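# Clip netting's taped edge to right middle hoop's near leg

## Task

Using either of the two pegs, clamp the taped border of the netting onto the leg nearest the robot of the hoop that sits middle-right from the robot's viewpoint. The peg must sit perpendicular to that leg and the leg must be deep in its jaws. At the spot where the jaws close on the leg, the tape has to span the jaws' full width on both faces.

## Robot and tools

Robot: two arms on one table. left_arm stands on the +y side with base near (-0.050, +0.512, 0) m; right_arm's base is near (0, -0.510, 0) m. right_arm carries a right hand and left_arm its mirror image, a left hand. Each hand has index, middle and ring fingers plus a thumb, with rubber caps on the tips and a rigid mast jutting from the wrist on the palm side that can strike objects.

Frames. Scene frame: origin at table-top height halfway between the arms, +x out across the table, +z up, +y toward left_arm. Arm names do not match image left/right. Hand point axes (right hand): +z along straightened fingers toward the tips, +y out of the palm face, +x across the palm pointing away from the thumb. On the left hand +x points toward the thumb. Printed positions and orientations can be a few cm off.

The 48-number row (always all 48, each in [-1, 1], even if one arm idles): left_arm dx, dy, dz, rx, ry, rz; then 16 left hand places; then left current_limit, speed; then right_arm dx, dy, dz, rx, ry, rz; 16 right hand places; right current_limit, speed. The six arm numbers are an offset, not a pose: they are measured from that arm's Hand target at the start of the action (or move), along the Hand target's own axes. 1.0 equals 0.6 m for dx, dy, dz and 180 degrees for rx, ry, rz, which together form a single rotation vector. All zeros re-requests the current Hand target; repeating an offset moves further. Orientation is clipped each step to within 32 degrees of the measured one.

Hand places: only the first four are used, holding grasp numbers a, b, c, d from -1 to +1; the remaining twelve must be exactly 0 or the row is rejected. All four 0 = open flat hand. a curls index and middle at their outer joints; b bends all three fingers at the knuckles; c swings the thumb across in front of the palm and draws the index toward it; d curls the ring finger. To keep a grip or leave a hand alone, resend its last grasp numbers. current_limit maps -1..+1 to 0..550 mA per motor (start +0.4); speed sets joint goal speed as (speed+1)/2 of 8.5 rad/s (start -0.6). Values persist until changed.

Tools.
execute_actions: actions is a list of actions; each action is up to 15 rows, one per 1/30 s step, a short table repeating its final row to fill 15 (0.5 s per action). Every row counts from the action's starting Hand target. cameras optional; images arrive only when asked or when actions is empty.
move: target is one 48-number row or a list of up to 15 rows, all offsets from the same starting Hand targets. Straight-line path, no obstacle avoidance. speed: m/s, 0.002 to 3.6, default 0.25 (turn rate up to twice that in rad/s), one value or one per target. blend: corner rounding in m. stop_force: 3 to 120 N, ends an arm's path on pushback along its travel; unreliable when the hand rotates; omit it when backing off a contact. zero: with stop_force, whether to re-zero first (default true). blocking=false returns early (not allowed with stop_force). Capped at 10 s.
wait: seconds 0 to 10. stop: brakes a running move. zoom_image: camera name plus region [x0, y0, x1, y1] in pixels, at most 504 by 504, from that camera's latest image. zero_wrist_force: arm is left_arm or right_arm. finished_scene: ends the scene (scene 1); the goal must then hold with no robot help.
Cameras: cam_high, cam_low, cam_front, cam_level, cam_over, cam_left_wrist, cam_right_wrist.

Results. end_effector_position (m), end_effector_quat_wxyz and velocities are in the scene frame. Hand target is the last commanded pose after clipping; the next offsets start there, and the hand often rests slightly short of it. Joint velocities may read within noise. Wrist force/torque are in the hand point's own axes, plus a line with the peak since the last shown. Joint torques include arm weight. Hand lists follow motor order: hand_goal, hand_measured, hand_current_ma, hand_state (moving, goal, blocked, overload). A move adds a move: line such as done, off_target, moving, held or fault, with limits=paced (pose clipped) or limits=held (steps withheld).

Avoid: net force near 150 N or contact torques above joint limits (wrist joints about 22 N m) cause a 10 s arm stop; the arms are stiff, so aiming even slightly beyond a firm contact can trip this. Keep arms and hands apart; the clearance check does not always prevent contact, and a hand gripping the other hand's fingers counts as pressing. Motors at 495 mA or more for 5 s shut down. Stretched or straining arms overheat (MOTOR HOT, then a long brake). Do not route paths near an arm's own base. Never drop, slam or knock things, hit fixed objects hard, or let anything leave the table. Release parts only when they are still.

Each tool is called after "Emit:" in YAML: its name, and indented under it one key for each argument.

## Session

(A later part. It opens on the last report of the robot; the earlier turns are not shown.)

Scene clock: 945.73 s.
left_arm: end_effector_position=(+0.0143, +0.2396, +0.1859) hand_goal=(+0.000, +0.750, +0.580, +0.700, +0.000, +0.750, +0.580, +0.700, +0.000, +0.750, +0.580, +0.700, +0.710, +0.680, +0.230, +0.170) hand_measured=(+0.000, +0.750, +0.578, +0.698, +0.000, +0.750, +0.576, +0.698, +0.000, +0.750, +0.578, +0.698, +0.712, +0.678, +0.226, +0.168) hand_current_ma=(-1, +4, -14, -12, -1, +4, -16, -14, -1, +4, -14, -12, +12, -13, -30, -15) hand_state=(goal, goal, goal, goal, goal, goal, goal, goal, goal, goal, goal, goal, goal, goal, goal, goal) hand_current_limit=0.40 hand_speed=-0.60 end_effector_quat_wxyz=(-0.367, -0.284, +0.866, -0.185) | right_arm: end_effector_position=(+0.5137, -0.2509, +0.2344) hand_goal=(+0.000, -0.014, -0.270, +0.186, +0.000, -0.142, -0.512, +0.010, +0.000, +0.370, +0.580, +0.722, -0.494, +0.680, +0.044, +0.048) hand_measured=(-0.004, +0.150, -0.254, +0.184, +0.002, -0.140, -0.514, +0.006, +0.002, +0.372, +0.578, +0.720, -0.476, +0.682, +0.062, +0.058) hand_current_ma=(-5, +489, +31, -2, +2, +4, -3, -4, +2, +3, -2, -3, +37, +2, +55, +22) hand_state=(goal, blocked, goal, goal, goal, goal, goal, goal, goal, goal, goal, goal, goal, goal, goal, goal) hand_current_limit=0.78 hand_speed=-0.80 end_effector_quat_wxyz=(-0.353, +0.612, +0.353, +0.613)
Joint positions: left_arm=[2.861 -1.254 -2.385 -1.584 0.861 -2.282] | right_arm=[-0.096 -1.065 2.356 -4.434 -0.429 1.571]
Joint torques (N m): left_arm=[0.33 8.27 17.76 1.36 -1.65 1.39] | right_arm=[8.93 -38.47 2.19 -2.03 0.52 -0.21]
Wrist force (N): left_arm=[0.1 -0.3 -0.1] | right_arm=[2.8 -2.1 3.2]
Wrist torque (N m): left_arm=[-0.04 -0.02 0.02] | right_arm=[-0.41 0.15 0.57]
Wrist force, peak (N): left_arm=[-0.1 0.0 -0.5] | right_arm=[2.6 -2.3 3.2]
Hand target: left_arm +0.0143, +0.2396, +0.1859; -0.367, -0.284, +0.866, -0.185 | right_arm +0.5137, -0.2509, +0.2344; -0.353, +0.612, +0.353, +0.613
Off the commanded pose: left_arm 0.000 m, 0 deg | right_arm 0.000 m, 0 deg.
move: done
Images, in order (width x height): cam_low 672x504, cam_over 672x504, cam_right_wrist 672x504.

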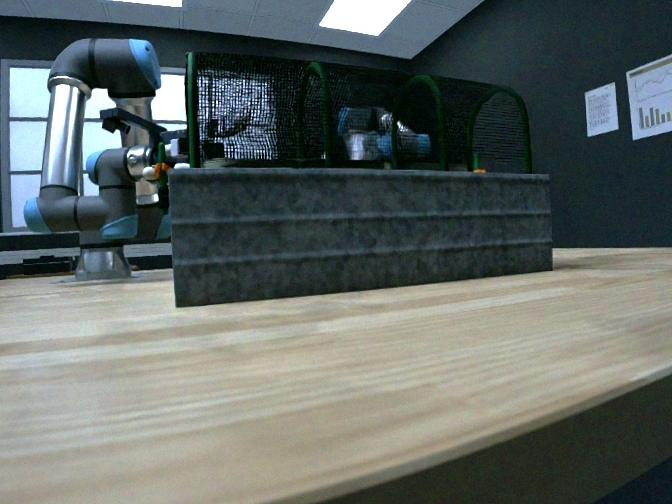

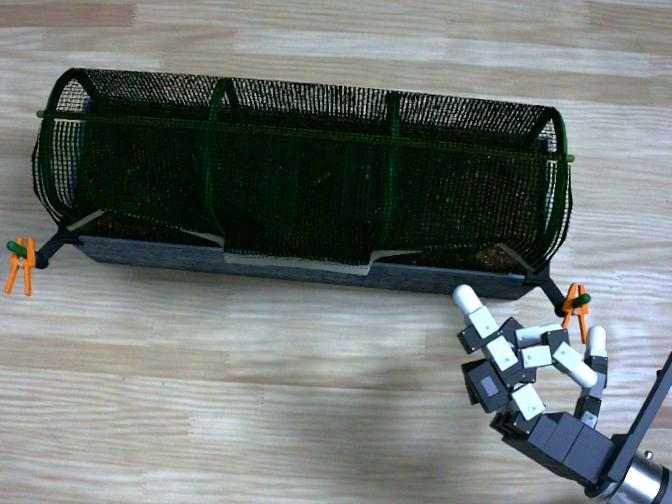

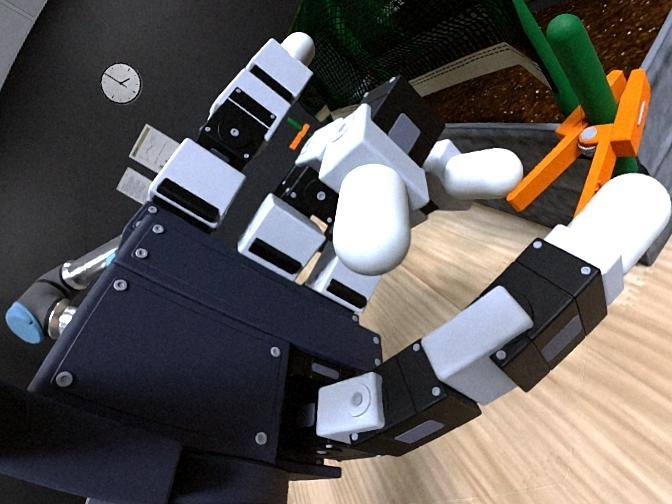

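Emit:
move:
  target: [0,0,0,0,0,0,0,0,0,0,0,0,0,0,0,0,0,0,0,0,0,0,0.4,-0.6,0,0,0,0,0,0,0.7,0.2,0.745,0,0,0,0,0,0,0,0,0,0,0,0,0,0.78,-0.8]
  cameras: []

Emit:
move:
  target: [0,0,0,0,0,0,0,0,0,0,0,0,0,0,0,0,0,0,0,0,0,0,0.4,-0.6,0,-0.0025,0.0043,0,0,0,0.7,0.2,0.745,0,0,0,0,0,0,0,0,0,0,0,0,0,0.78,-0.8]
  speed: 0.05
  cameras: ["cam_over"]

Emit:
zoom_image:
  camera: "cam_over"
  region: [520, 260, 632, 350]

Emit:
move:
  target: [0,0,0,0,0,0,0,0,0,0,0,0,0,0,0,0,0,0,0,0,0,0,0.4,-0.6,0,0,0,0,0,0,0.7,0.45,0.745,0,0,0,0,0,0,0,0,0,0,0,0,0,0.78,-0.8]
  cameras: ["cam_over","cam_low","cam_right_wrist"]

Emit:
zoom_image:
  camera: "cam_over"
  region: [520, 260, 632, 350]

Emit:
zoom_image:
  camera: "cam_right_wrist"
  region: [472, 0, 672, 200]

Scene clock: 1018.90 s.
left_arm: end_effector_position=(+0.0143, +0.2396, +0.1859) hand_goal=(+0.000, +0.750, +0.580, +0.700, +0.000, +0.750, +0.580, +0.700, +0.000, +0.750, +0.580, +0.700, +0.710, +0.680, +0.230, +0.170) hand_measured=(+0.000, +0.750, +0.578, +0.698, +0.000, +0.750, +0.576, +0.698, +0.000, +0.750, +0.578, +0.698, +0.712, +0.678, +0.226, +0.168) hand_current_ma=(-1, +4, -14, -12, -1, +4, -16, -14, -1, +4, -14, -12, +12, -13, -30, -15) hand_state=(goal, goal, goal, goal, goal, goal, goal, goal, goal, goal, goal, goal, goal, goal, goal, goal) hand_current_limit=0.40 hand_speed=-0.60 end_effector_quat_wxyz=(-0.367, -0.284, +0.866, -0.185) | right_arm: end_effector_position=(+0.5137, -0.2509, +0.2344) hand_goal=(+0.000, +0.290, -0.400, +0.076, +0.000, +0.226, -0.580, -0.092, +0.000, +0.706, +0.580, +0.670, -0.486, +0.680, +0.044, -0.006) hand_measured=(+0.000, +0.288, -0.398, +0.078, +0.002, +0.224, -0.576, -0.088, +0.002, +0.702, +0.578, +0.672, -0.478, +0.682, +0.070, +0.016) hand_current_ma=(+0, -3, +3, +3, +2, -4, +4, +4, +2, -4, -2, +3, +15, +2, +83, +73) hand_state=(goal, goal, goal, goal, goal, goal, goal, goal, goal, goal, goal, goal, goal, goal, blocked, blocked) hand_current_limit=0.78 hand_speed=-0.80 end_effector_quat_wxyz=(-0.353, +0.612, +0.353, +0.613)
Joint positions: left_arm=[2.861 -1.254 -2.385 -1.584 0.861 -2.282] | right_arm=[-0.096 -1.065 2.356 -4.434 -0.429 1.571]
Joint torques (N m): left_arm=[-0.54 8.61 18.05 1.51 -1.68 1.28] | right_arm=[-8.47 -38.83 -0.1 -2 0.79 -0.63]
Wrist force (N): left_arm=[-0.1 -0.1 -0.4] | right_arm=[1.8 -0.4 -1.3]
Wrist torque (N m): left_arm=[0.02 0.01 -0.01] | right_arm=[-0.47 0.03 0.51]
Wrist force, peak (N): left_arm=[0.0 -0.1 -0.6] | right_arm=[2.8 -2.4 3.1]
Hand target: left_arm +0.0143, +0.2396, +0.1859; -0.367, -0.284, +0.866, -0.185 | right_arm +0.5137, -0.2509, +0.2344; -0.353, +0.612, +0.353, +0.613
Off the commanded pose: left_arm 0.000 m, 0 deg | right_arm 0.000 m, 0 deg.
move: done
No camera images: "cameras" was empty.

Scene clock: 1019.60 s.
left_arm: end_effector_position=(+0.0143, +0.2396, +0.1859) hand_goal=(+0.000, +0.750, +0.580, +0.700, +0.000, +0.750, +0.580, +0.700, +0.000, +0.750, +0.580, +0.700, +0.710, +0.680, +0.230, +0.170) hand_measured=(+0.000, +0.750, +0.578, +0.698, +0.000, +0.750, +0.576, +0.698, +0.000, +0.750, +0.578, +0.698, +0.712, +0.678, +0.226, +0.168) hand_current_ma=(-1, +4, -14, -12, -1, +4, -16, -14, -1, +4, -14, -12, +12, -13, -30, -15) hand_state=(goal, goal, goal, goal, goal, goal, goal, goal, goal, goal, goal, goal, goal, goal, goal, goal) hand_current_limit=0.40 hand_speed=-0.60 end_effector_quat_wxyz=(-0.367, -0.284, +0.866, -0.185) | right_arm: end_effector_position=(+0.5137, -0.2478, +0.2344) hand_goal=(+0.000, +0.290, -0.400, +0.076, +0.000, +0.226, -0.580, -0.092, +0.000, +0.706, +0.580, +0.670, -0.486, +0.680, +0.044, -0.006) hand_measured=(+0.000, +0.288, -0.398, +0.078, +0.002, +0.224, -0.576, -0.088, +0.002, +0.704, +0.578, +0.672, -0.478, +0.682, +0.072, +0.016) hand_current_ma=(+0, -3, +3, +3, +2, -4, +4, +4, +2, -4, -2, +3, +12, +2, +88, +72) hand_state=(goal, goal, goal, goal, goal, goal, goal, goal, goal, goal, goal, goal, goal, goal, blocked, blocked) hand_current_limit=0.78 hand_speed=-0.80 end_effector_quat_wxyz=(-0.353, +0.612, +0.353, +0.613)
Joint positions: left_arm=[2.861 -1.254 -2.385 -1.584 0.861 -2.282] | right_arm=[-0.086 -1.064 2.354 -4.432 -0.438 1.571]
Joint torques (N m): left_arm=[-0.23 9.59 18.91 1.43 -1.76 1.6] | right_arm=[0.93 -14.66 -13.59 -0.03 1.26 -0.32]
Wrist force (N): left_arm=[0.2 -0.1 -0.1] | right_arm=[1.0 -0.4 -2.2]
Wrist torque (N m): left_arm=[0.00 -0.03 0.01] | right_arm=[-0.50 0.03 0.49]
Wrist force, peak (N): left_arm=[-0.1 -0.1 -0.5] | right_arm=[1.7 -0.8 -2.0]
Hand target: left_arm +0.0143, +0.2396, +0.1859; -0.367, -0.284, +0.866, -0.185 | right_arm +0.5137, -0.2479, +0.2344; -0.353, +0.612, +0.353, +0.613
Off the commanded pose: left_arm 0.000 m, 0 deg | right_arm 0.000 m, 0 deg.
move: done
Images, in order (width x height): cam_over 672x504.

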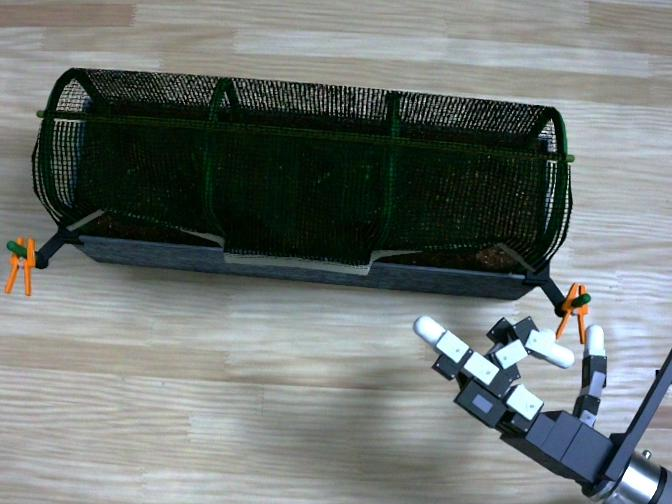

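Scaled by 4.500 from the camera's 672x504 image, which has a finer 960x720 frame.

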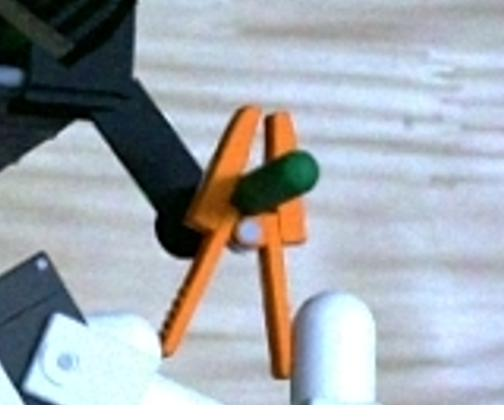

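Scene clock: 1020.53 s.
left_arm: end_effector_position=(+0.0143, +0.2396, +0.1859) hand_goal=(+0.000, +0.750, +0.580, +0.700, +0.000, +0.750, +0.580, +0.700, +0.000, +0.750, +0.580, +0.700, +0.710, +0.680, +0.230, +0.170) hand_measured=(+0.000, +0.750, +0.578, +0.698, +0.000, +0.750, +0.576, +0.698, +0.000, +0.750, +0.578, +0.698, +0.712, +0.678, +0.226, +0.168) hand_current_ma=(-1, +4, -14, -12, -1, +4, -16, -14, -1, +4, -14, -12, +12, -13, -30, -15) hand_state=(goal, goal, goal, goal, goal, goal, goal, goal, goal, goal, goal, goal, goal, goal, goal, goal) hand_current_limit=0.40 hand_speed=-0.60 end_effector_quat_wxyz=(-0.367, -0.284, +0.866, -0.185) | right_arm: end_effector_position=(+0.5137, -0.2479, +0.2344) hand_goal=(+0.000, -0.048, -0.324, +0.126, +0.000, -0.212, -0.630, -0.092, +0.000, +0.332, +0.580, +0.720, -0.486, +0.680, +0.044, +0.044) hand_measured=(+0.000, +0.176, -0.304, +0.128, +0.002, -0.210, -0.628, -0.088, +0.002, +0.334, +0.578, +0.718, -0.478, +0.682, +0.068, +0.058) hand_current_ma=(+0, +489, +40, +2, +2, +4, +3, +4, +2, +3, -2, -3, +12, +2, +75, +35) hand_state=(goal, blocked, goal, goal, goal, goal, goal, goal, goal, goal, goal, goal, goal, goal, blocked, goal) hand_current_limit=0.78 hand_speed=-0.80 end_effector_quat_wxyz=(-0.353, +0.612, +0.353, +0.613)
Joint positions: left_arm=[2.861 -1.254 -2.385 -1.584 0.861 -2.282] | right_arm=[-0.086 -1.064 2.354 -4.432 -0.438 1.571]
Joint torques (N m): left_arm=[0.45 9.61 17.05 1.29 -1.66 1.58] | right_arm=[-8.08 -15.33 -0.57 -1.45 0.12 -0.57]
Wrist force (N): left_arm=[0.0 0.0 -0.1] | right_arm=[1.5 -0.6 2.6]
Wrist torque (N m): left_arm=[0.01 -0.01 0.01] | right_arm=[-0.35 0.18 0.55]
Wrist force, peak (N): left_arm=[-0.1 0.3 -0.4] | right_arm=[2.0 -0.7 2.8]
Hand target: left_arm +0.0143, +0.2396, +0.1859; -0.367, -0.284, +0.866, -0.185 | right_arm +0.5137, -0.2479, +0.2344; -0.353, +0.612, +0.353, +0.613
Off the commanded pose: left_arm 0.000 m, 0 deg | right_arm 0.000 m, 0 deg.
move: done
Images, in order (width x height): cam_low 672x504, cam_over 672x504, cam_right_wrist 672x504.

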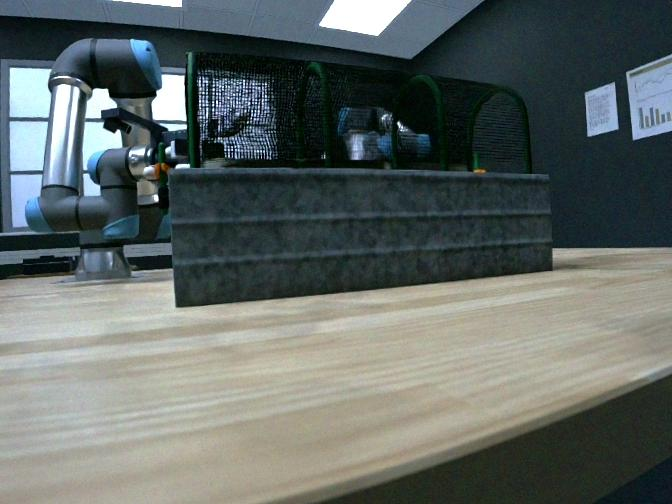

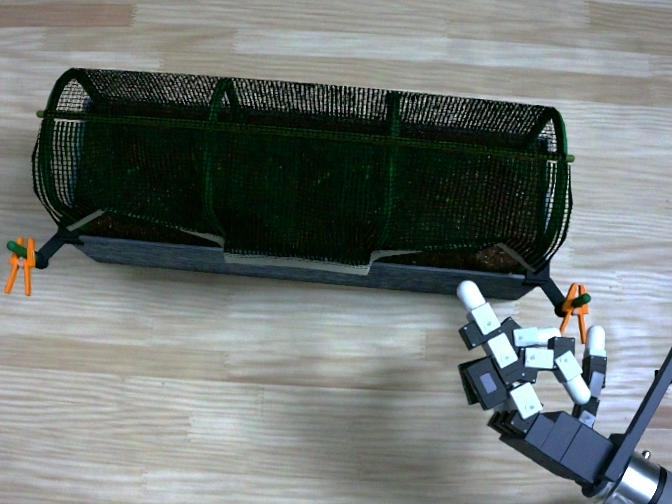

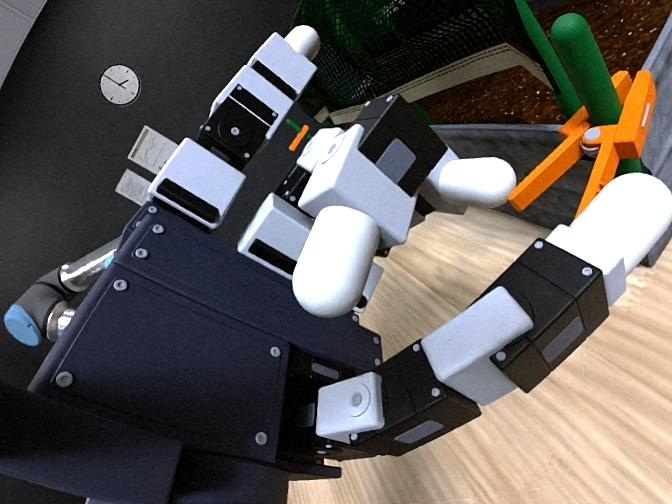

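Scaled by 4.500 from the camera's 672x504 image, which has a finer 960x720 frame.

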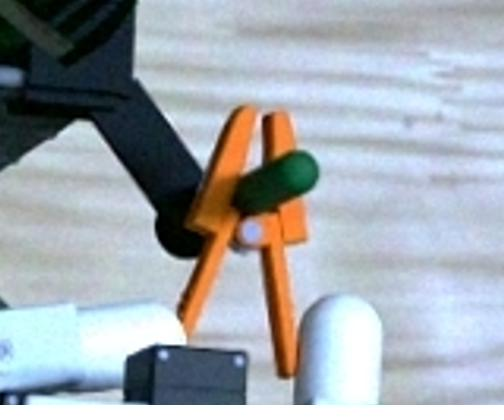

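Scaled by 2.520 from the camera's 672x504 image, which has a finer 960x720 frame.

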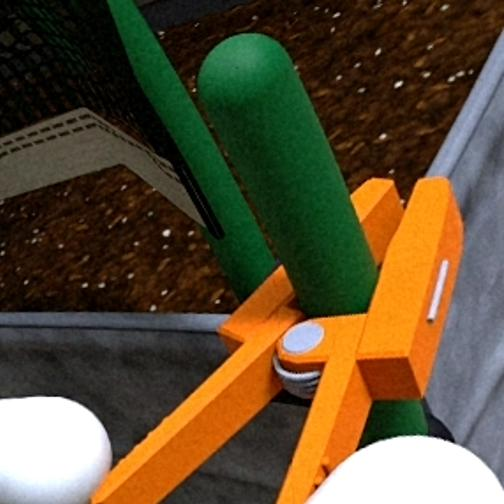

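Emit:
execute_actions:
  actions: []
  cameras: ["cam_over","cam_low","cam_right_wrist"]

Scene clock: 1079.93 s.
left_arm: end_effector_position=(+0.0143, +0.2396, +0.1859) hand_goal=(+0.000, +0.750, +0.580, +0.700, +0.000, +0.750, +0.580, +0.700, +0.000, +0.750, +0.580, +0.700, +0.710, +0.680, +0.230, +0.170) hand_measured=(+0.000, +0.750, +0.578, +0.698, +0.000, +0.750, +0.576, +0.698, +0.000, +0.750, +0.578, +0.698, +0.712, +0.678, +0.226, +0.168) hand_current_ma=(-1, +4, -14, -12, -1, +4, -16, -14, -1, +4, -14, -12, +12, -13, -30, -15) hand_state=(goal, goal, goal, goal, goal, goal, goal, goal, goal, goal, goal, goal, goal, goal, goal, goal) hand_current_limit=0.40 hand_speed=-0.60 end_effector_quat_wxyz=(-0.367, -0.284, +0.866, -0.185) | right_arm: end_effector_position=(+0.5137, -0.2479, +0.2344) hand_goal=(+0.000, -0.048, -0.324, +0.126, +0.000, -0.212, -0.630, -0.092, +0.000, +0.332, +0.580, +0.720, -0.486, +0.680, +0.044, +0.044) hand_measured=(+0.000, +0.176, -0.304, +0.128, +0.002, -0.210, -0.628, -0.088, +0.002, +0.334, +0.578, +0.718, -0.478, +0.682, +0.068, +0.058) hand_current_ma=(+0, +490, +40, +2, +2, +4, +3, +4, +2, +3, -2, -3, +12, +2, +75, +35) hand_state=(goal, blocked, goal, goal, goal, goal, goal, goal, goal, goal, goal, goal, goal, goal, blocked, goal) hand_current_limit=0.78 hand_speed=-0.80 end_effector_quat_wxyz=(-0.353, +0.612, +0.353, +0.613)
Joint positions: left_arm=[2.861 -1.254 -2.385 -1.584 0.861 -2.282] | right_arm=[-0.086 -1.064 2.354 -4.432 -0.438 1.571]
Joint velocities: within noise
Joint torques (N m): left_arm=[0.01 9.2 18.52 1.2 -1.67 1.64] | right_arm=[-6.18 -17.21 2.15 -1.5 -0.61 -0.91]
Wrist force (N): left_arm=[0.2 0.2 -0.1] | right_arm=[1.9 -0.5 2.9]
Wrist torque (N m): left_arm=[0.02 -0.03 0.02] | right_arm=[-0.35 0.17 0.55]
Wrist force, peak (N): left_arm=[0.0 0.1 -0.6] | right_arm=[2.0 -0.7 2.9]
Hand target: left_arm +0.0143, +0.2396, +0.1859; -0.367, -0.284, +0.866, -0.185 | right_arm +0.5137, -0.2479, +0.2344; -0.353, +0.612, +0.353, +0.613
Off the commanded pose: left_arm 0.000 m, 0 deg | right_arm 0.000 m, 0 deg.
Images, in order (width x height): cam_low 672x504, cam_over 672x504, cam_right_wrist 672x504.

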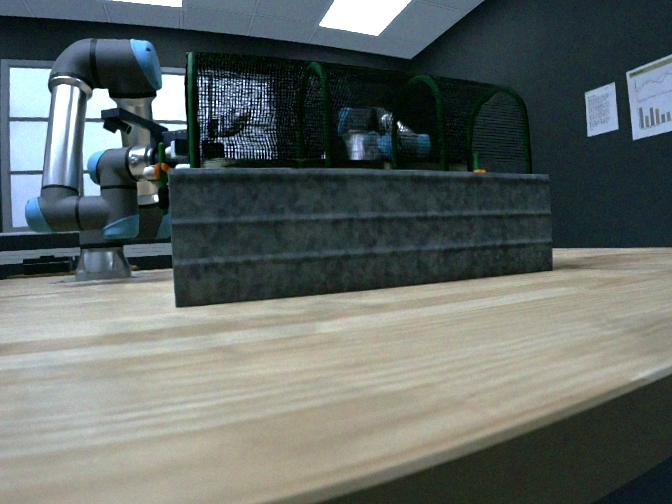

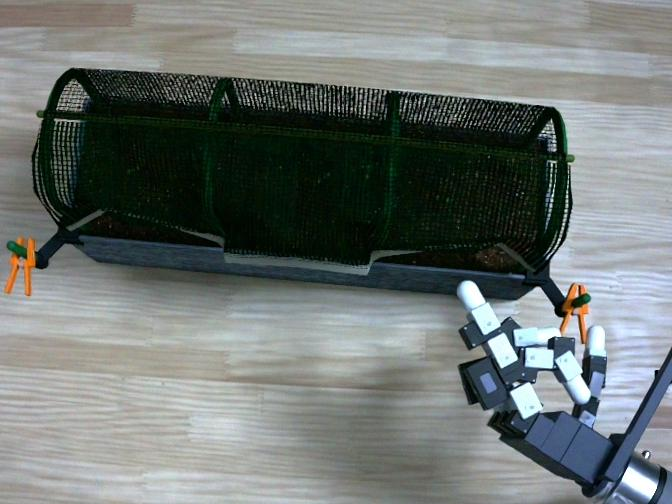

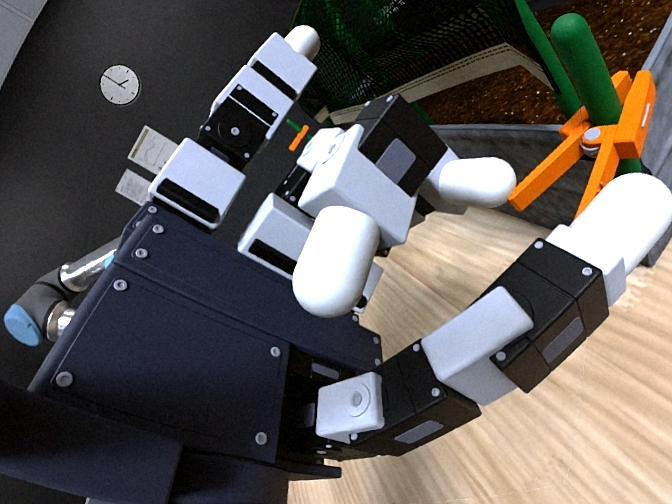

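Emit:
zoom_image:
  camera: "cam_over"
  region: [530, 260, 630, 350]

Emit:
zoom_image:
  camera: "cam_right_wrist"
  region: [420, 0, 672, 252]

Scaled by 5.040 from the camera's 672x504 image, which has a finer 960x720 frame.

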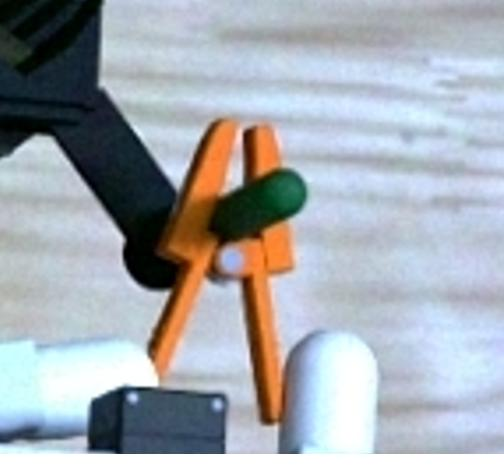

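Scaled by 2.000 from the camera's 672x504 image, which has a finer 960x720 frame.

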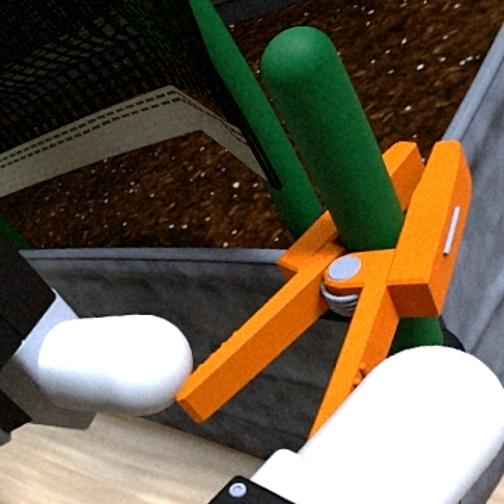

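Emit:
move:
  target:
    - [0,0,0,0,0,0, 0,0,0,0,0,0,0,0,0,0,0,0,0,0,0,0, 0.4,-0.6, 0,0,0,0,0,0, 0.65,0.12,0.745,0, 0,0,0,0,0,0,0,0,0,0,0,0, 0.4,-0.6]
    - [0,0,0,0,0,0, 0,0,0,0,0,0,0,0,0,0,0,0,0,0,0,0, 0.4,-0.6, 0.1167,0,0,0,0,0, 0.65,0.12,0.745,0, 0,0,0,0,0,0,0,0,0,0,0,0, 0.4,-0.6]
    - [0,0,0,0,0,0, 0,0,0,0,0,0,0,0,0,0,0,0,0,0,0,0, 0.4,-0.6, 0.1167,0.0409,-0.01315,-0.1111,0,0, 0.9,0.05,0.77,0.5, 0,0,0,0,0,0,0,0,0,0,0,0, 0.4,-0.6]
  speed: 0.15
  cameras: ["cam_over","cam_right_wrist","cam_level"]

Scene clock: 1386.57 s.
left_arm: end_effector_position=(+0.0143, +0.2396, +0.1859) hand_goal=(+0.000, +0.750, +0.580, +0.700, +0.000, +0.750, +0.580, +0.700, +0.000, +0.750, +0.580, +0.700, +0.710, +0.680, +0.230, +0.170) hand_measured=(+0.000, +0.750, +0.578, +0.698, +0.000, +0.750, +0.576, +0.698, +0.000, +0.750, +0.578, +0.698, +0.712, +0.678, +0.226, +0.168) hand_current_ma=(-1, +4, -14, -12, -1, +4, -16, -14, -1, +4, -14, -12, +12, -13, -30, -15) hand_state=(goal, goal, goal, goal, goal, goal, goal, goal, goal, goal, goal, goal, goal, goal, goal, goal) hand_current_limit=0.40 hand_speed=-0.60 end_effector_quat_wxyz=(-0.367, -0.284, +0.866, -0.185) | right_arm: end_effector_position=(+0.5310, -0.2670, +0.3044) hand_goal=(+0.000, +0.554, -0.688, -0.144, +0.000, +0.538, -0.870, -0.374, +0.000, +0.732, -0.220, +0.070, -0.508, +0.680, +0.038, -0.070) hand_measured=(+0.000, +0.552, -0.686, -0.142, +0.002, +0.536, -0.866, -0.370, +0.002, +0.734, -0.216, +0.072, -0.486, +0.682, +0.040, -0.068) hand_current_ma=(+0, -4, +3, +3, +2, -4, +4, +4, +2, +3, +4, +3, +51, +3, +3, +4) hand_state=(goal, goal, goal, goal, goal, goal, goal, goal, goal, goal, goal, goal, blocked, goal, goal, goal) hand_current_limit=0.40 hand_speed=-0.60 end_effector_quat_wxyz=(-0.242, +0.664, +0.242, +0.665)
Joint positions: left_arm=[2.861 -1.254 -2.385 -1.584 0.861 -2.282] | right_arm=[0.088 -1.279 2.34 -4.203 -0.962 1.571]
Joint torques (N m): left_arm=[-0.3 10.89 17.63 1.44 -1.6 1.66] | right_arm=[-7.87 -35.01 -0.37 -3.15 -0.79 -1.28]
Wrist force (N): left_arm=[0.0 0.1 -0.3] | right_arm=[1.2 -0.3 0.6]
Wrist torque (N m): left_arm=[0.03 -0.01 0.00] | right_arm=[-0.41 0.08 0.59]
Wrist force, peak (N): left_arm=[-0.3 0.2 -0.4] | right_arm=[2.0 -0.7 2.9]
Hand target: left_arm +0.0143, +0.2396, +0.1859; -0.367, -0.284, +0.866, -0.185 | right_arm +0.5310, -0.2670, +0.3044; -0.242, +0.664, +0.242, +0.665
Off the commanded pose: left_arm 0.000 m, 0 deg | right_arm 0.000 m, 0 deg.
move: done
Images, in order (width x height): cam_level 672x504, cam_over 672x504, cam_right_wrist 672x504.

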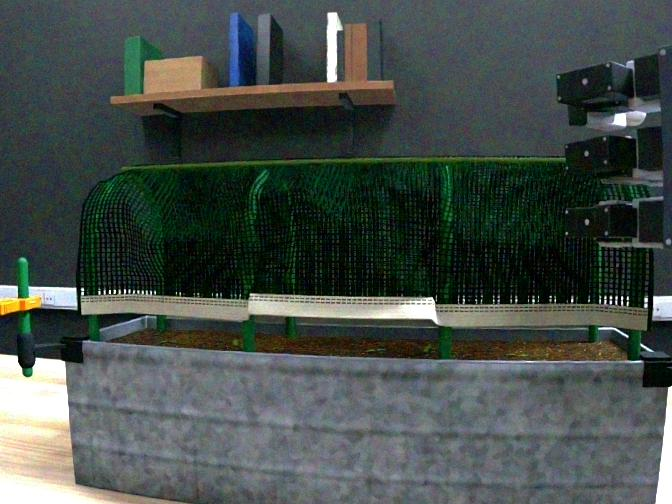

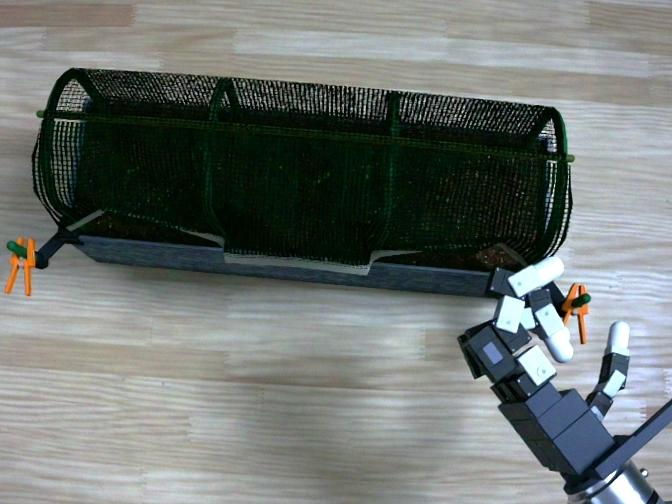

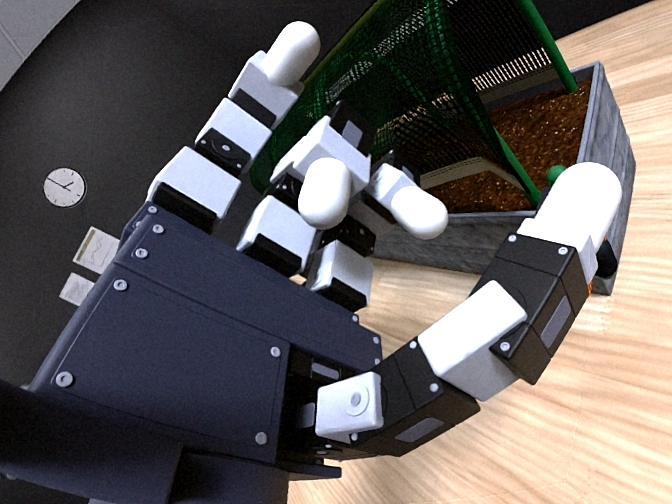

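Emit:
move:
  target: [0,0,0,0,0,0, 0,0,0,0,0,0,0,0,0,0,0,0,0,0,0,0, 0.4,-0.6, -0.1167,0,0,0,0,0, 0.9,0.05,0.77,0.5, 0,0,0,0,0,0,0,0,0,0,0,0, 0.4,-0.6]
  speed: 0.1
  stop_force: 8
  cameras: ["cam_over","cam_right_wrist","cam_low"]

Scene clock: 1394.43 s.
left_arm: end_effector_position=(+0.0143, +0.2396, +0.1859) hand_goal=(+0.000, +0.750, +0.580, +0.700, +0.000, +0.750, +0.580, +0.700, +0.000, +0.750, +0.580, +0.700, +0.710, +0.680, +0.230, +0.170) hand_measured=(+0.000, +0.750, +0.578, +0.698, +0.000, +0.750, +0.576, +0.698, +0.000, +0.750, +0.578, +0.698, +0.712, +0.678, +0.226, +0.168) hand_current_ma=(-1, +4, -14, -12, -1, +4, -16, -14, -1, +4, -14, -12, +12, -13, -30, -15) hand_state=(goal, goal, goal, goal, goal, goal, goal, goal, goal, goal, goal, goal, goal, goal, goal, goal) hand_current_limit=0.40 hand_speed=-0.60 end_effector_quat_wxyz=(-0.367, -0.284, +0.866, -0.185) | right_arm: end_effector_position=(+0.5310, -0.2670, +0.2344) hand_goal=(+0.000, +0.554, -0.688, -0.144, +0.000, +0.538, -0.870, -0.374, +0.000, +0.732, -0.220, +0.070, -0.508, +0.680, +0.038, -0.070) hand_measured=(+0.000, +0.552, -0.686, -0.142, +0.002, +0.536, -0.866, -0.370, +0.002, +0.734, -0.216, +0.072, -0.486, +0.682, +0.040, -0.068) hand_current_ma=(+0, -3, +3, +3, +2, -4, +4, +4, +2, +3, +4, +3, +47, +3, +3, +4) hand_state=(goal, goal, goal, goal, goal, goal, goal, goal, goal, goal, goal, goal, blocked, goal, goal, goal) hand_current_limit=0.40 hand_speed=-0.60 end_effector_quat_wxyz=(-0.242, +0.664, +0.242, +0.665)
Joint positions: left_arm=[2.861 -1.254 -2.385 -1.584 0.861 -2.282] | right_arm=[0.088 -1.065 2.358 -4.434 -0.962 1.571]
Joint torques (N m): left_arm=[-0.32 9.95 17.46 1.31 -1.65 1.96] | right_arm=[-1.29 -19.37 -16.39 -3.26 -0.37 0.42]
Wrist force (N): left_arm=[0.1 0.1 -0.3] | right_arm=[1.1 -0.2 0.8]
Wrist torque (N m): left_arm=[0.03 -0.02 0.01] | right_arm=[-0.40 0.10 0.53]
Wrist force, peak (N): left_arm=[0.0 0.1 -0.5] | right_arm=[2.3 -0.2 0.7]
Hand target: left_arm +0.0143, +0.2396, +0.1859; -0.367, -0.284, +0.866, -0.185 | right_arm +0.5310, -0.2670, +0.2344; -0.242, +0.664, +0.242, +0.665
Off the commanded pose: left_arm 0.000 m, 0 deg | right_arm 0.000 m, 0 deg.
move: done
Images, in order (width x height): cam_low 672x504, cam_over 672x504, cam_right_wrist 672x504.

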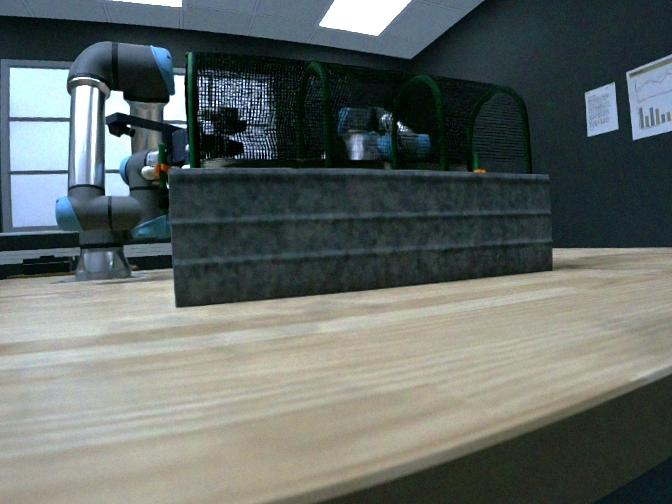

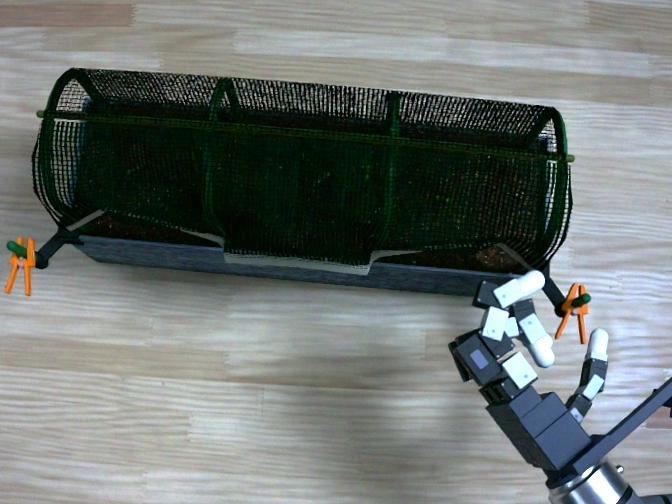

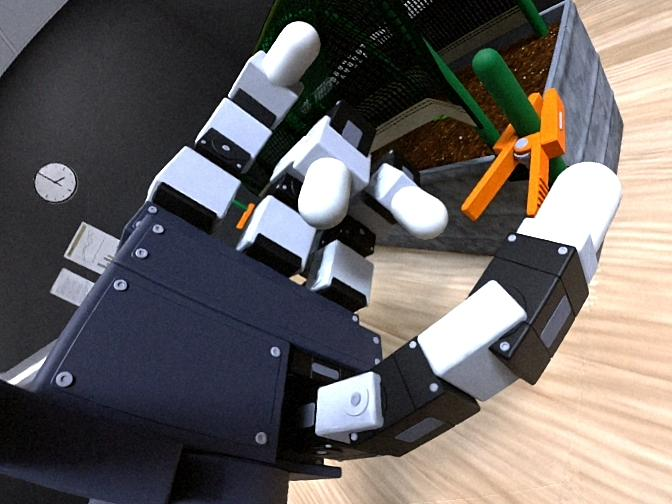

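Emit:
zoom_image:
  camera: "cam_right_wrist"
  region: [340, 30, 672, 279]

Emit:
zoom_image:
  camera: "cam_over"
  region: [520, 260, 620, 350]

Emit:
zoom_image:
  camera: "cam_low"
  region: [110, 130, 210, 205]

Scaled by 1.518 from the camera's 672x504 image, which has a finer 960x720 frame.

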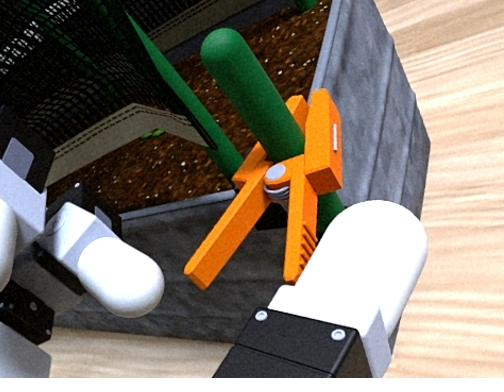

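Scaled by 5.040 from the camera's 672x504 image, which has a finer 960x720 frame.

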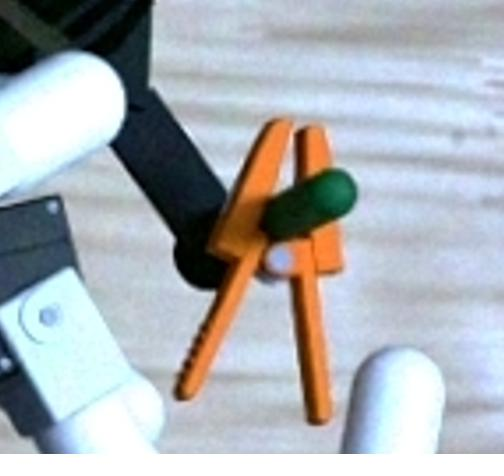

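Scaled by 5.040 from the camera's 672x504 image, which has a finer 960x720 frame.

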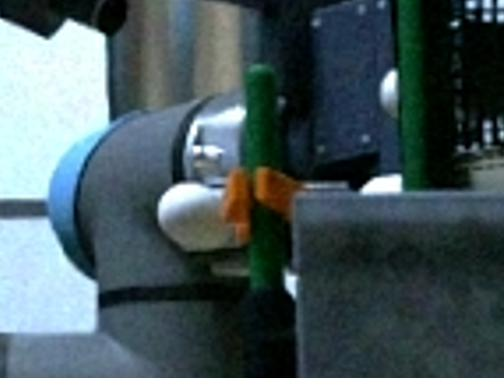

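Emit:
move:
  target:
    - [0,0,0,0,0,0, 0,0,0,0,0,0,0,0,0,0,0,0,0,0,0,0, 0.4,-0.6, 0,0,0,0,0,0, 0.9,0.2,0.77,0.5, 0,0,0,0,0,0,0,0,0,0,0,0, 0.8,-0.9]
    - [0,0,0,0,0,0, 0,0,0,0,0,0,0,0,0,0,0,0,0,0,0,0, 0.4,-0.6, 0,0,0,0,0,0, 0.8,0.34,0.77,0.5, 0,0,0,0,0,0,0,0,0,0,0,0, 0.8,-0.9]
  speed: 0.1
  cameras: ["cam_over","cam_right_wrist"]

Emit:
zoom_image:
  camera: "cam_right_wrist"
  region: [340, 30, 672, 279]

Emit:
zoom_image:
  camera: "cam_over"
  region: [520, 260, 620, 350]

Scene clock: 1424.43 s.
left_arm: end_effector_position=(+0.0143, +0.2396, +0.1859) hand_goal=(+0.000, +0.750, +0.580, +0.700, +0.000, +0.750, +0.580, +0.700, +0.000, +0.750, +0.580, +0.700, +0.710, +0.680, +0.230, +0.170) hand_measured=(+0.000, +0.750, +0.578, +0.698, +0.000, +0.750, +0.576, +0.698, +0.000, +0.750, +0.578, +0.698, +0.712, +0.678, +0.226, +0.168) hand_current_ma=(-1, +4, -14, -12, -1, +4, -16, -14, -1, +4, -14, -12, +12, -13, -30, -15) hand_state=(goal, goal, goal, goal, goal, goal, goal, goal, goal, goal, goal, goal, goal, goal, goal, goal) hand_current_limit=0.40 hand_speed=-0.60 end_effector_quat_wxyz=(-0.367, -0.284, +0.866, -0.185) | right_arm: end_effector_position=(+0.5310, -0.2670, +0.2344) hand_goal=(+0.000, +0.152, -0.512, +0.008, +0.000, +0.056, -0.768, -0.228, +0.000, +0.288, -0.220, +0.138, -0.518, +0.680, +0.038, +0.002) hand_measured=(+0.000, +0.162, -0.540, -0.012, +0.002, +0.058, -0.770, -0.232, +0.002, +0.290, -0.218, +0.136, -0.494, +0.682, +0.040, +0.000) hand_current_ma=(+0, +19, -66, -44, +2, +4, -3, -4, +2, +4, +4, -3, +52, +3, +3, -4) hand_state=(goal, goal, blocked, blocked, goal, goal, goal, goal, goal, goal, goal, goal, blocked, goal, goal, goal) hand_current_limit=0.80 hand_speed=-0.90 end_effector_quat_wxyz=(-0.242, +0.664, +0.242, +0.665)
Joint positions: left_arm=[2.861 -1.254 -2.385 -1.584 0.861 -2.282] | right_arm=[0.088 -1.065 2.358 -4.434 -0.962 1.571]
Joint torques (N m): left_arm=[-1.26 9.9 17.03 1.36 -1.83 2.09] | right_arm=[10.22 -18.82 -15.41 -3.23 -1.17 -1.43]
Wrist force (N): left_arm=[0.0 0.1 -0.2] | right_arm=[1.9 -3.0 0.9]
Wrist torque (N m): left_arm=[0.02 -0.01 0.00] | right_arm=[-0.50 0.13 0.64]
Wrist force, peak (N): left_arm=[-0.1 0.4 -0.4] | right_arm=[2.7 -3.9 1.2]
Hand target: left_arm +0.0143, +0.2396, +0.1859; -0.367, -0.284, +0.866, -0.185 | right_arm +0.5310, -0.2670, +0.2344; -0.242, +0.664, +0.242, +0.665
Off the commanded pose: left_arm 0.000 m, 0 deg | right_arm 0.000 m, 0 deg.
move: done
Images, in order (width x height): cam_over 672x504, cam_right_wrist 672x504.

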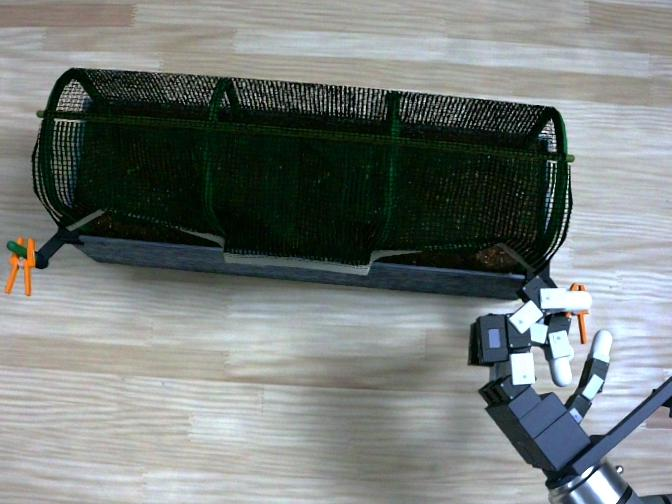

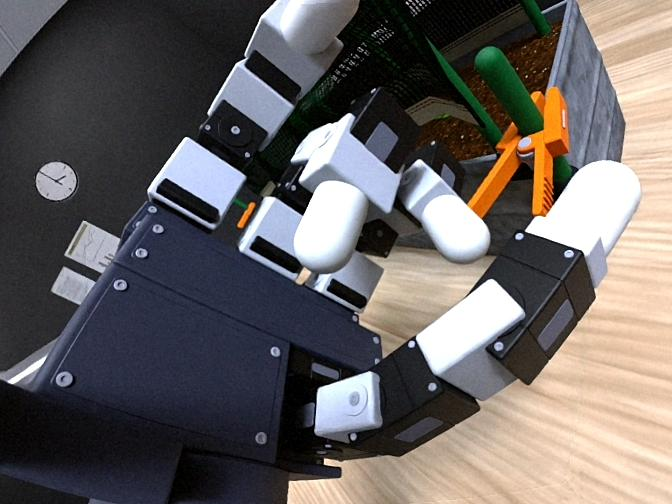

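Scaled by 1.518 from the camera's 672x504 image, which has a finer 960x720 frame.

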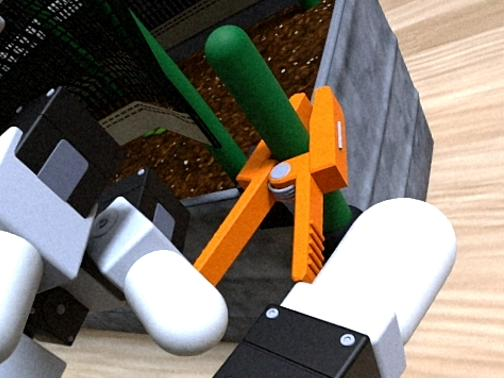

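Scaled by 5.040 from the camera's 672x504 image, which has a finer 960x720 frame.

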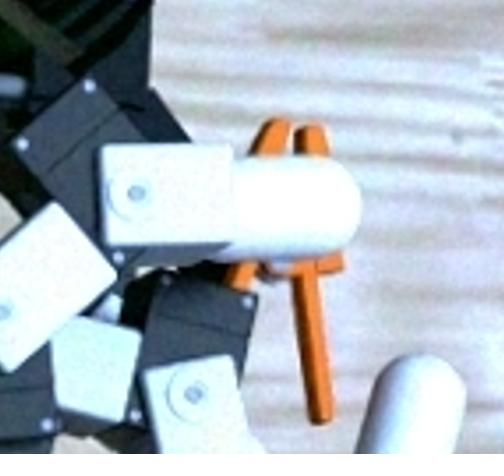

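Emit:
move:
  target:
    - [0,0,0,0,0,0, 0,0,0,0,0,0,0,0,0,0,0,0,0,0,0,0, 0.4,-0.6, 0,0,0,0,0,0, 0.88,0.15,0.77,0.4, 0,0,0,0,0,0,0,0,0,0,0,0, 0.8,-0.9]
    - [0,0,0,0,0,0, 0,0,0,0,0,0,0,0,0,0,0,0,0,0,0,0, 0.4,-0.6, 0,-0.0004,0.0177,0,0,0, 0.88,0.15,0.77,0.4, 0,0,0,0,0,0,0,0,0,0,0,0, 0.8,-0.9]
    - [0,0,0,0,0,0, 0,0,0,0,0,0,0,0,0,0,0,0,0,0,0,0, 0.4,-0.6, 0,-0.0004,0.0177,0,0,0, 0.75,0.4,0.77,0.4, 0,0,0,0,0,0,0,0,0,0,0,0, 0.8,-0.9]
  speed: 0.06
  cameras: ["cam_over","cam_right_wrist"]

Emit:
zoom_image:
  camera: "cam_right_wrist"
  region: [340, 30, 672, 279]

Emit:
zoom_image:
  camera: "cam_over"
  region: [520, 260, 620, 350]

Scene clock: 1440.20 s.
left_arm: end_effector_position=(+0.0143, +0.2396, +0.1859) hand_goal=(+0.000, +0.750, +0.580, +0.700, +0.000, +0.750, +0.580, +0.700, +0.000, +0.750, +0.580, +0.700, +0.710, +0.680, +0.230, +0.170) hand_measured=(+0.000, +0.750, +0.578, +0.698, +0.000, +0.750, +0.576, +0.698, +0.000, +0.750, +0.578, +0.698, +0.712, +0.678, +0.226, +0.168) hand_current_ma=(-1, +4, -14, -12, -1, +4, -16, -14, -1, +4, -14, -12, +12, -13, -30, -15) hand_state=(goal, goal, goal, goal, goal, goal, goal, goal, goal, goal, goal, goal, goal, goal, goal, goal) hand_current_limit=0.40 hand_speed=-0.60 end_effector_quat_wxyz=(-0.367, -0.284, +0.866, -0.185) | right_arm: end_effector_position=(+0.5390, -0.2600, +0.2344) hand_goal=(+0.000, +0.056, -0.438, +0.068, +0.000, -0.058, -0.700, -0.156, +0.000, +0.238, -0.060, +0.266, -0.524, +0.680, +0.038, +0.022) hand_measured=(+0.000, +0.130, -0.426, +0.068, +0.002, -0.056, -0.702, -0.160, +0.002, +0.240, -0.062, +0.264, -0.536, +0.678, +0.050, +0.028) hand_current_ma=(+0, +247, +23, +0, +2, +4, -3, -4, +2, +4, -3, -3, -21, -1, +29, +15) hand_state=(goal, blocked, goal, goal, goal, goal, goal, goal, goal, goal, goal, goal, goal, goal, goal, goal) hand_current_limit=0.80 hand_speed=-0.90 end_effector_quat_wxyz=(-0.242, +0.664, +0.242, +0.665)
Joint positions: left_arm=[2.861 -1.254 -2.385 -1.584 0.861 -2.282] | right_arm=[0.108 -1.055 2.328 -4.415 -0.981 1.571]
Joint torques (N m): left_arm=[0.2 10.92 17.37 1.57 -1.94 1.83] | right_arm=[-7.93 -39.52 3 -2.36 -1.54 -1.65]
Wrist force (N): left_arm=[-0.1 0.1 -0.2] | right_arm=[3.0 -0.9 3.0]
Wrist torque (N m): left_arm=[0.03 0.01 0.00] | right_arm=[-0.42 0.11 0.58]
Wrist force, peak (N): left_arm=[-0.3 -0.2 -0.5] | right_arm=[2.7 -3.6 2.3]
Hand target: left_arm +0.0143, +0.2396, +0.1859; -0.367, -0.284, +0.866, -0.185 | right_arm +0.5390, -0.2600, +0.2344; -0.242, +0.664, +0.242, +0.665
Off the commanded pose: left_arm 0.000 m, 0 deg | right_arm 0.000 m, 0 deg.
move: done
Images, in order (width x height): cam_over 672x504, cam_right_wrist 672x504.

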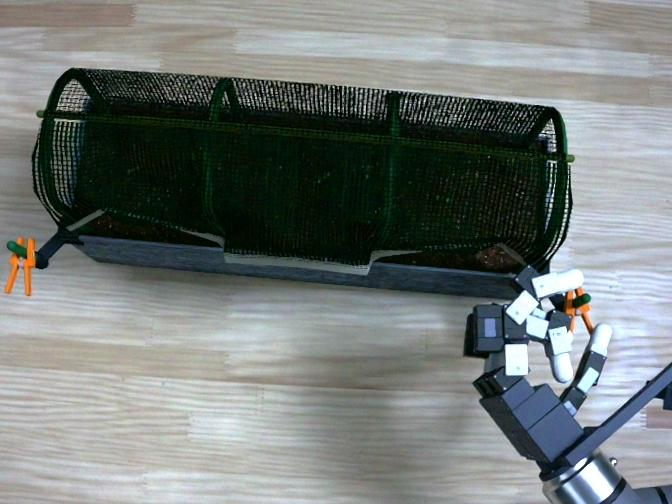

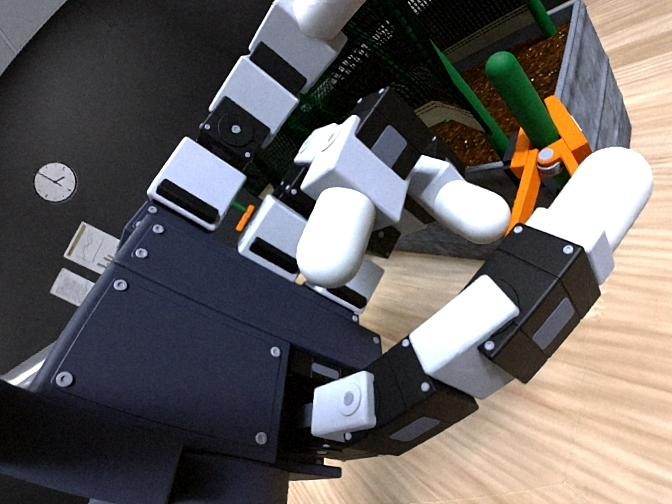

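Scaled by 1.518 from the camera's 672x504 image, which has a finer 960x720 frame.

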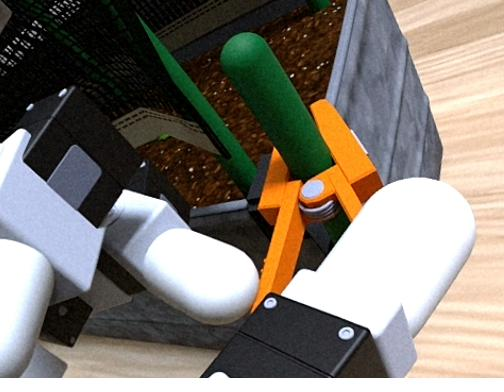

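Scaled by 5.040 from the camera's 672x504 image, which has a finer 960x720 frame.

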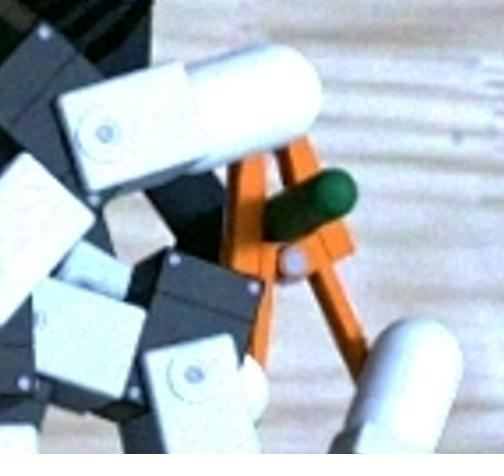

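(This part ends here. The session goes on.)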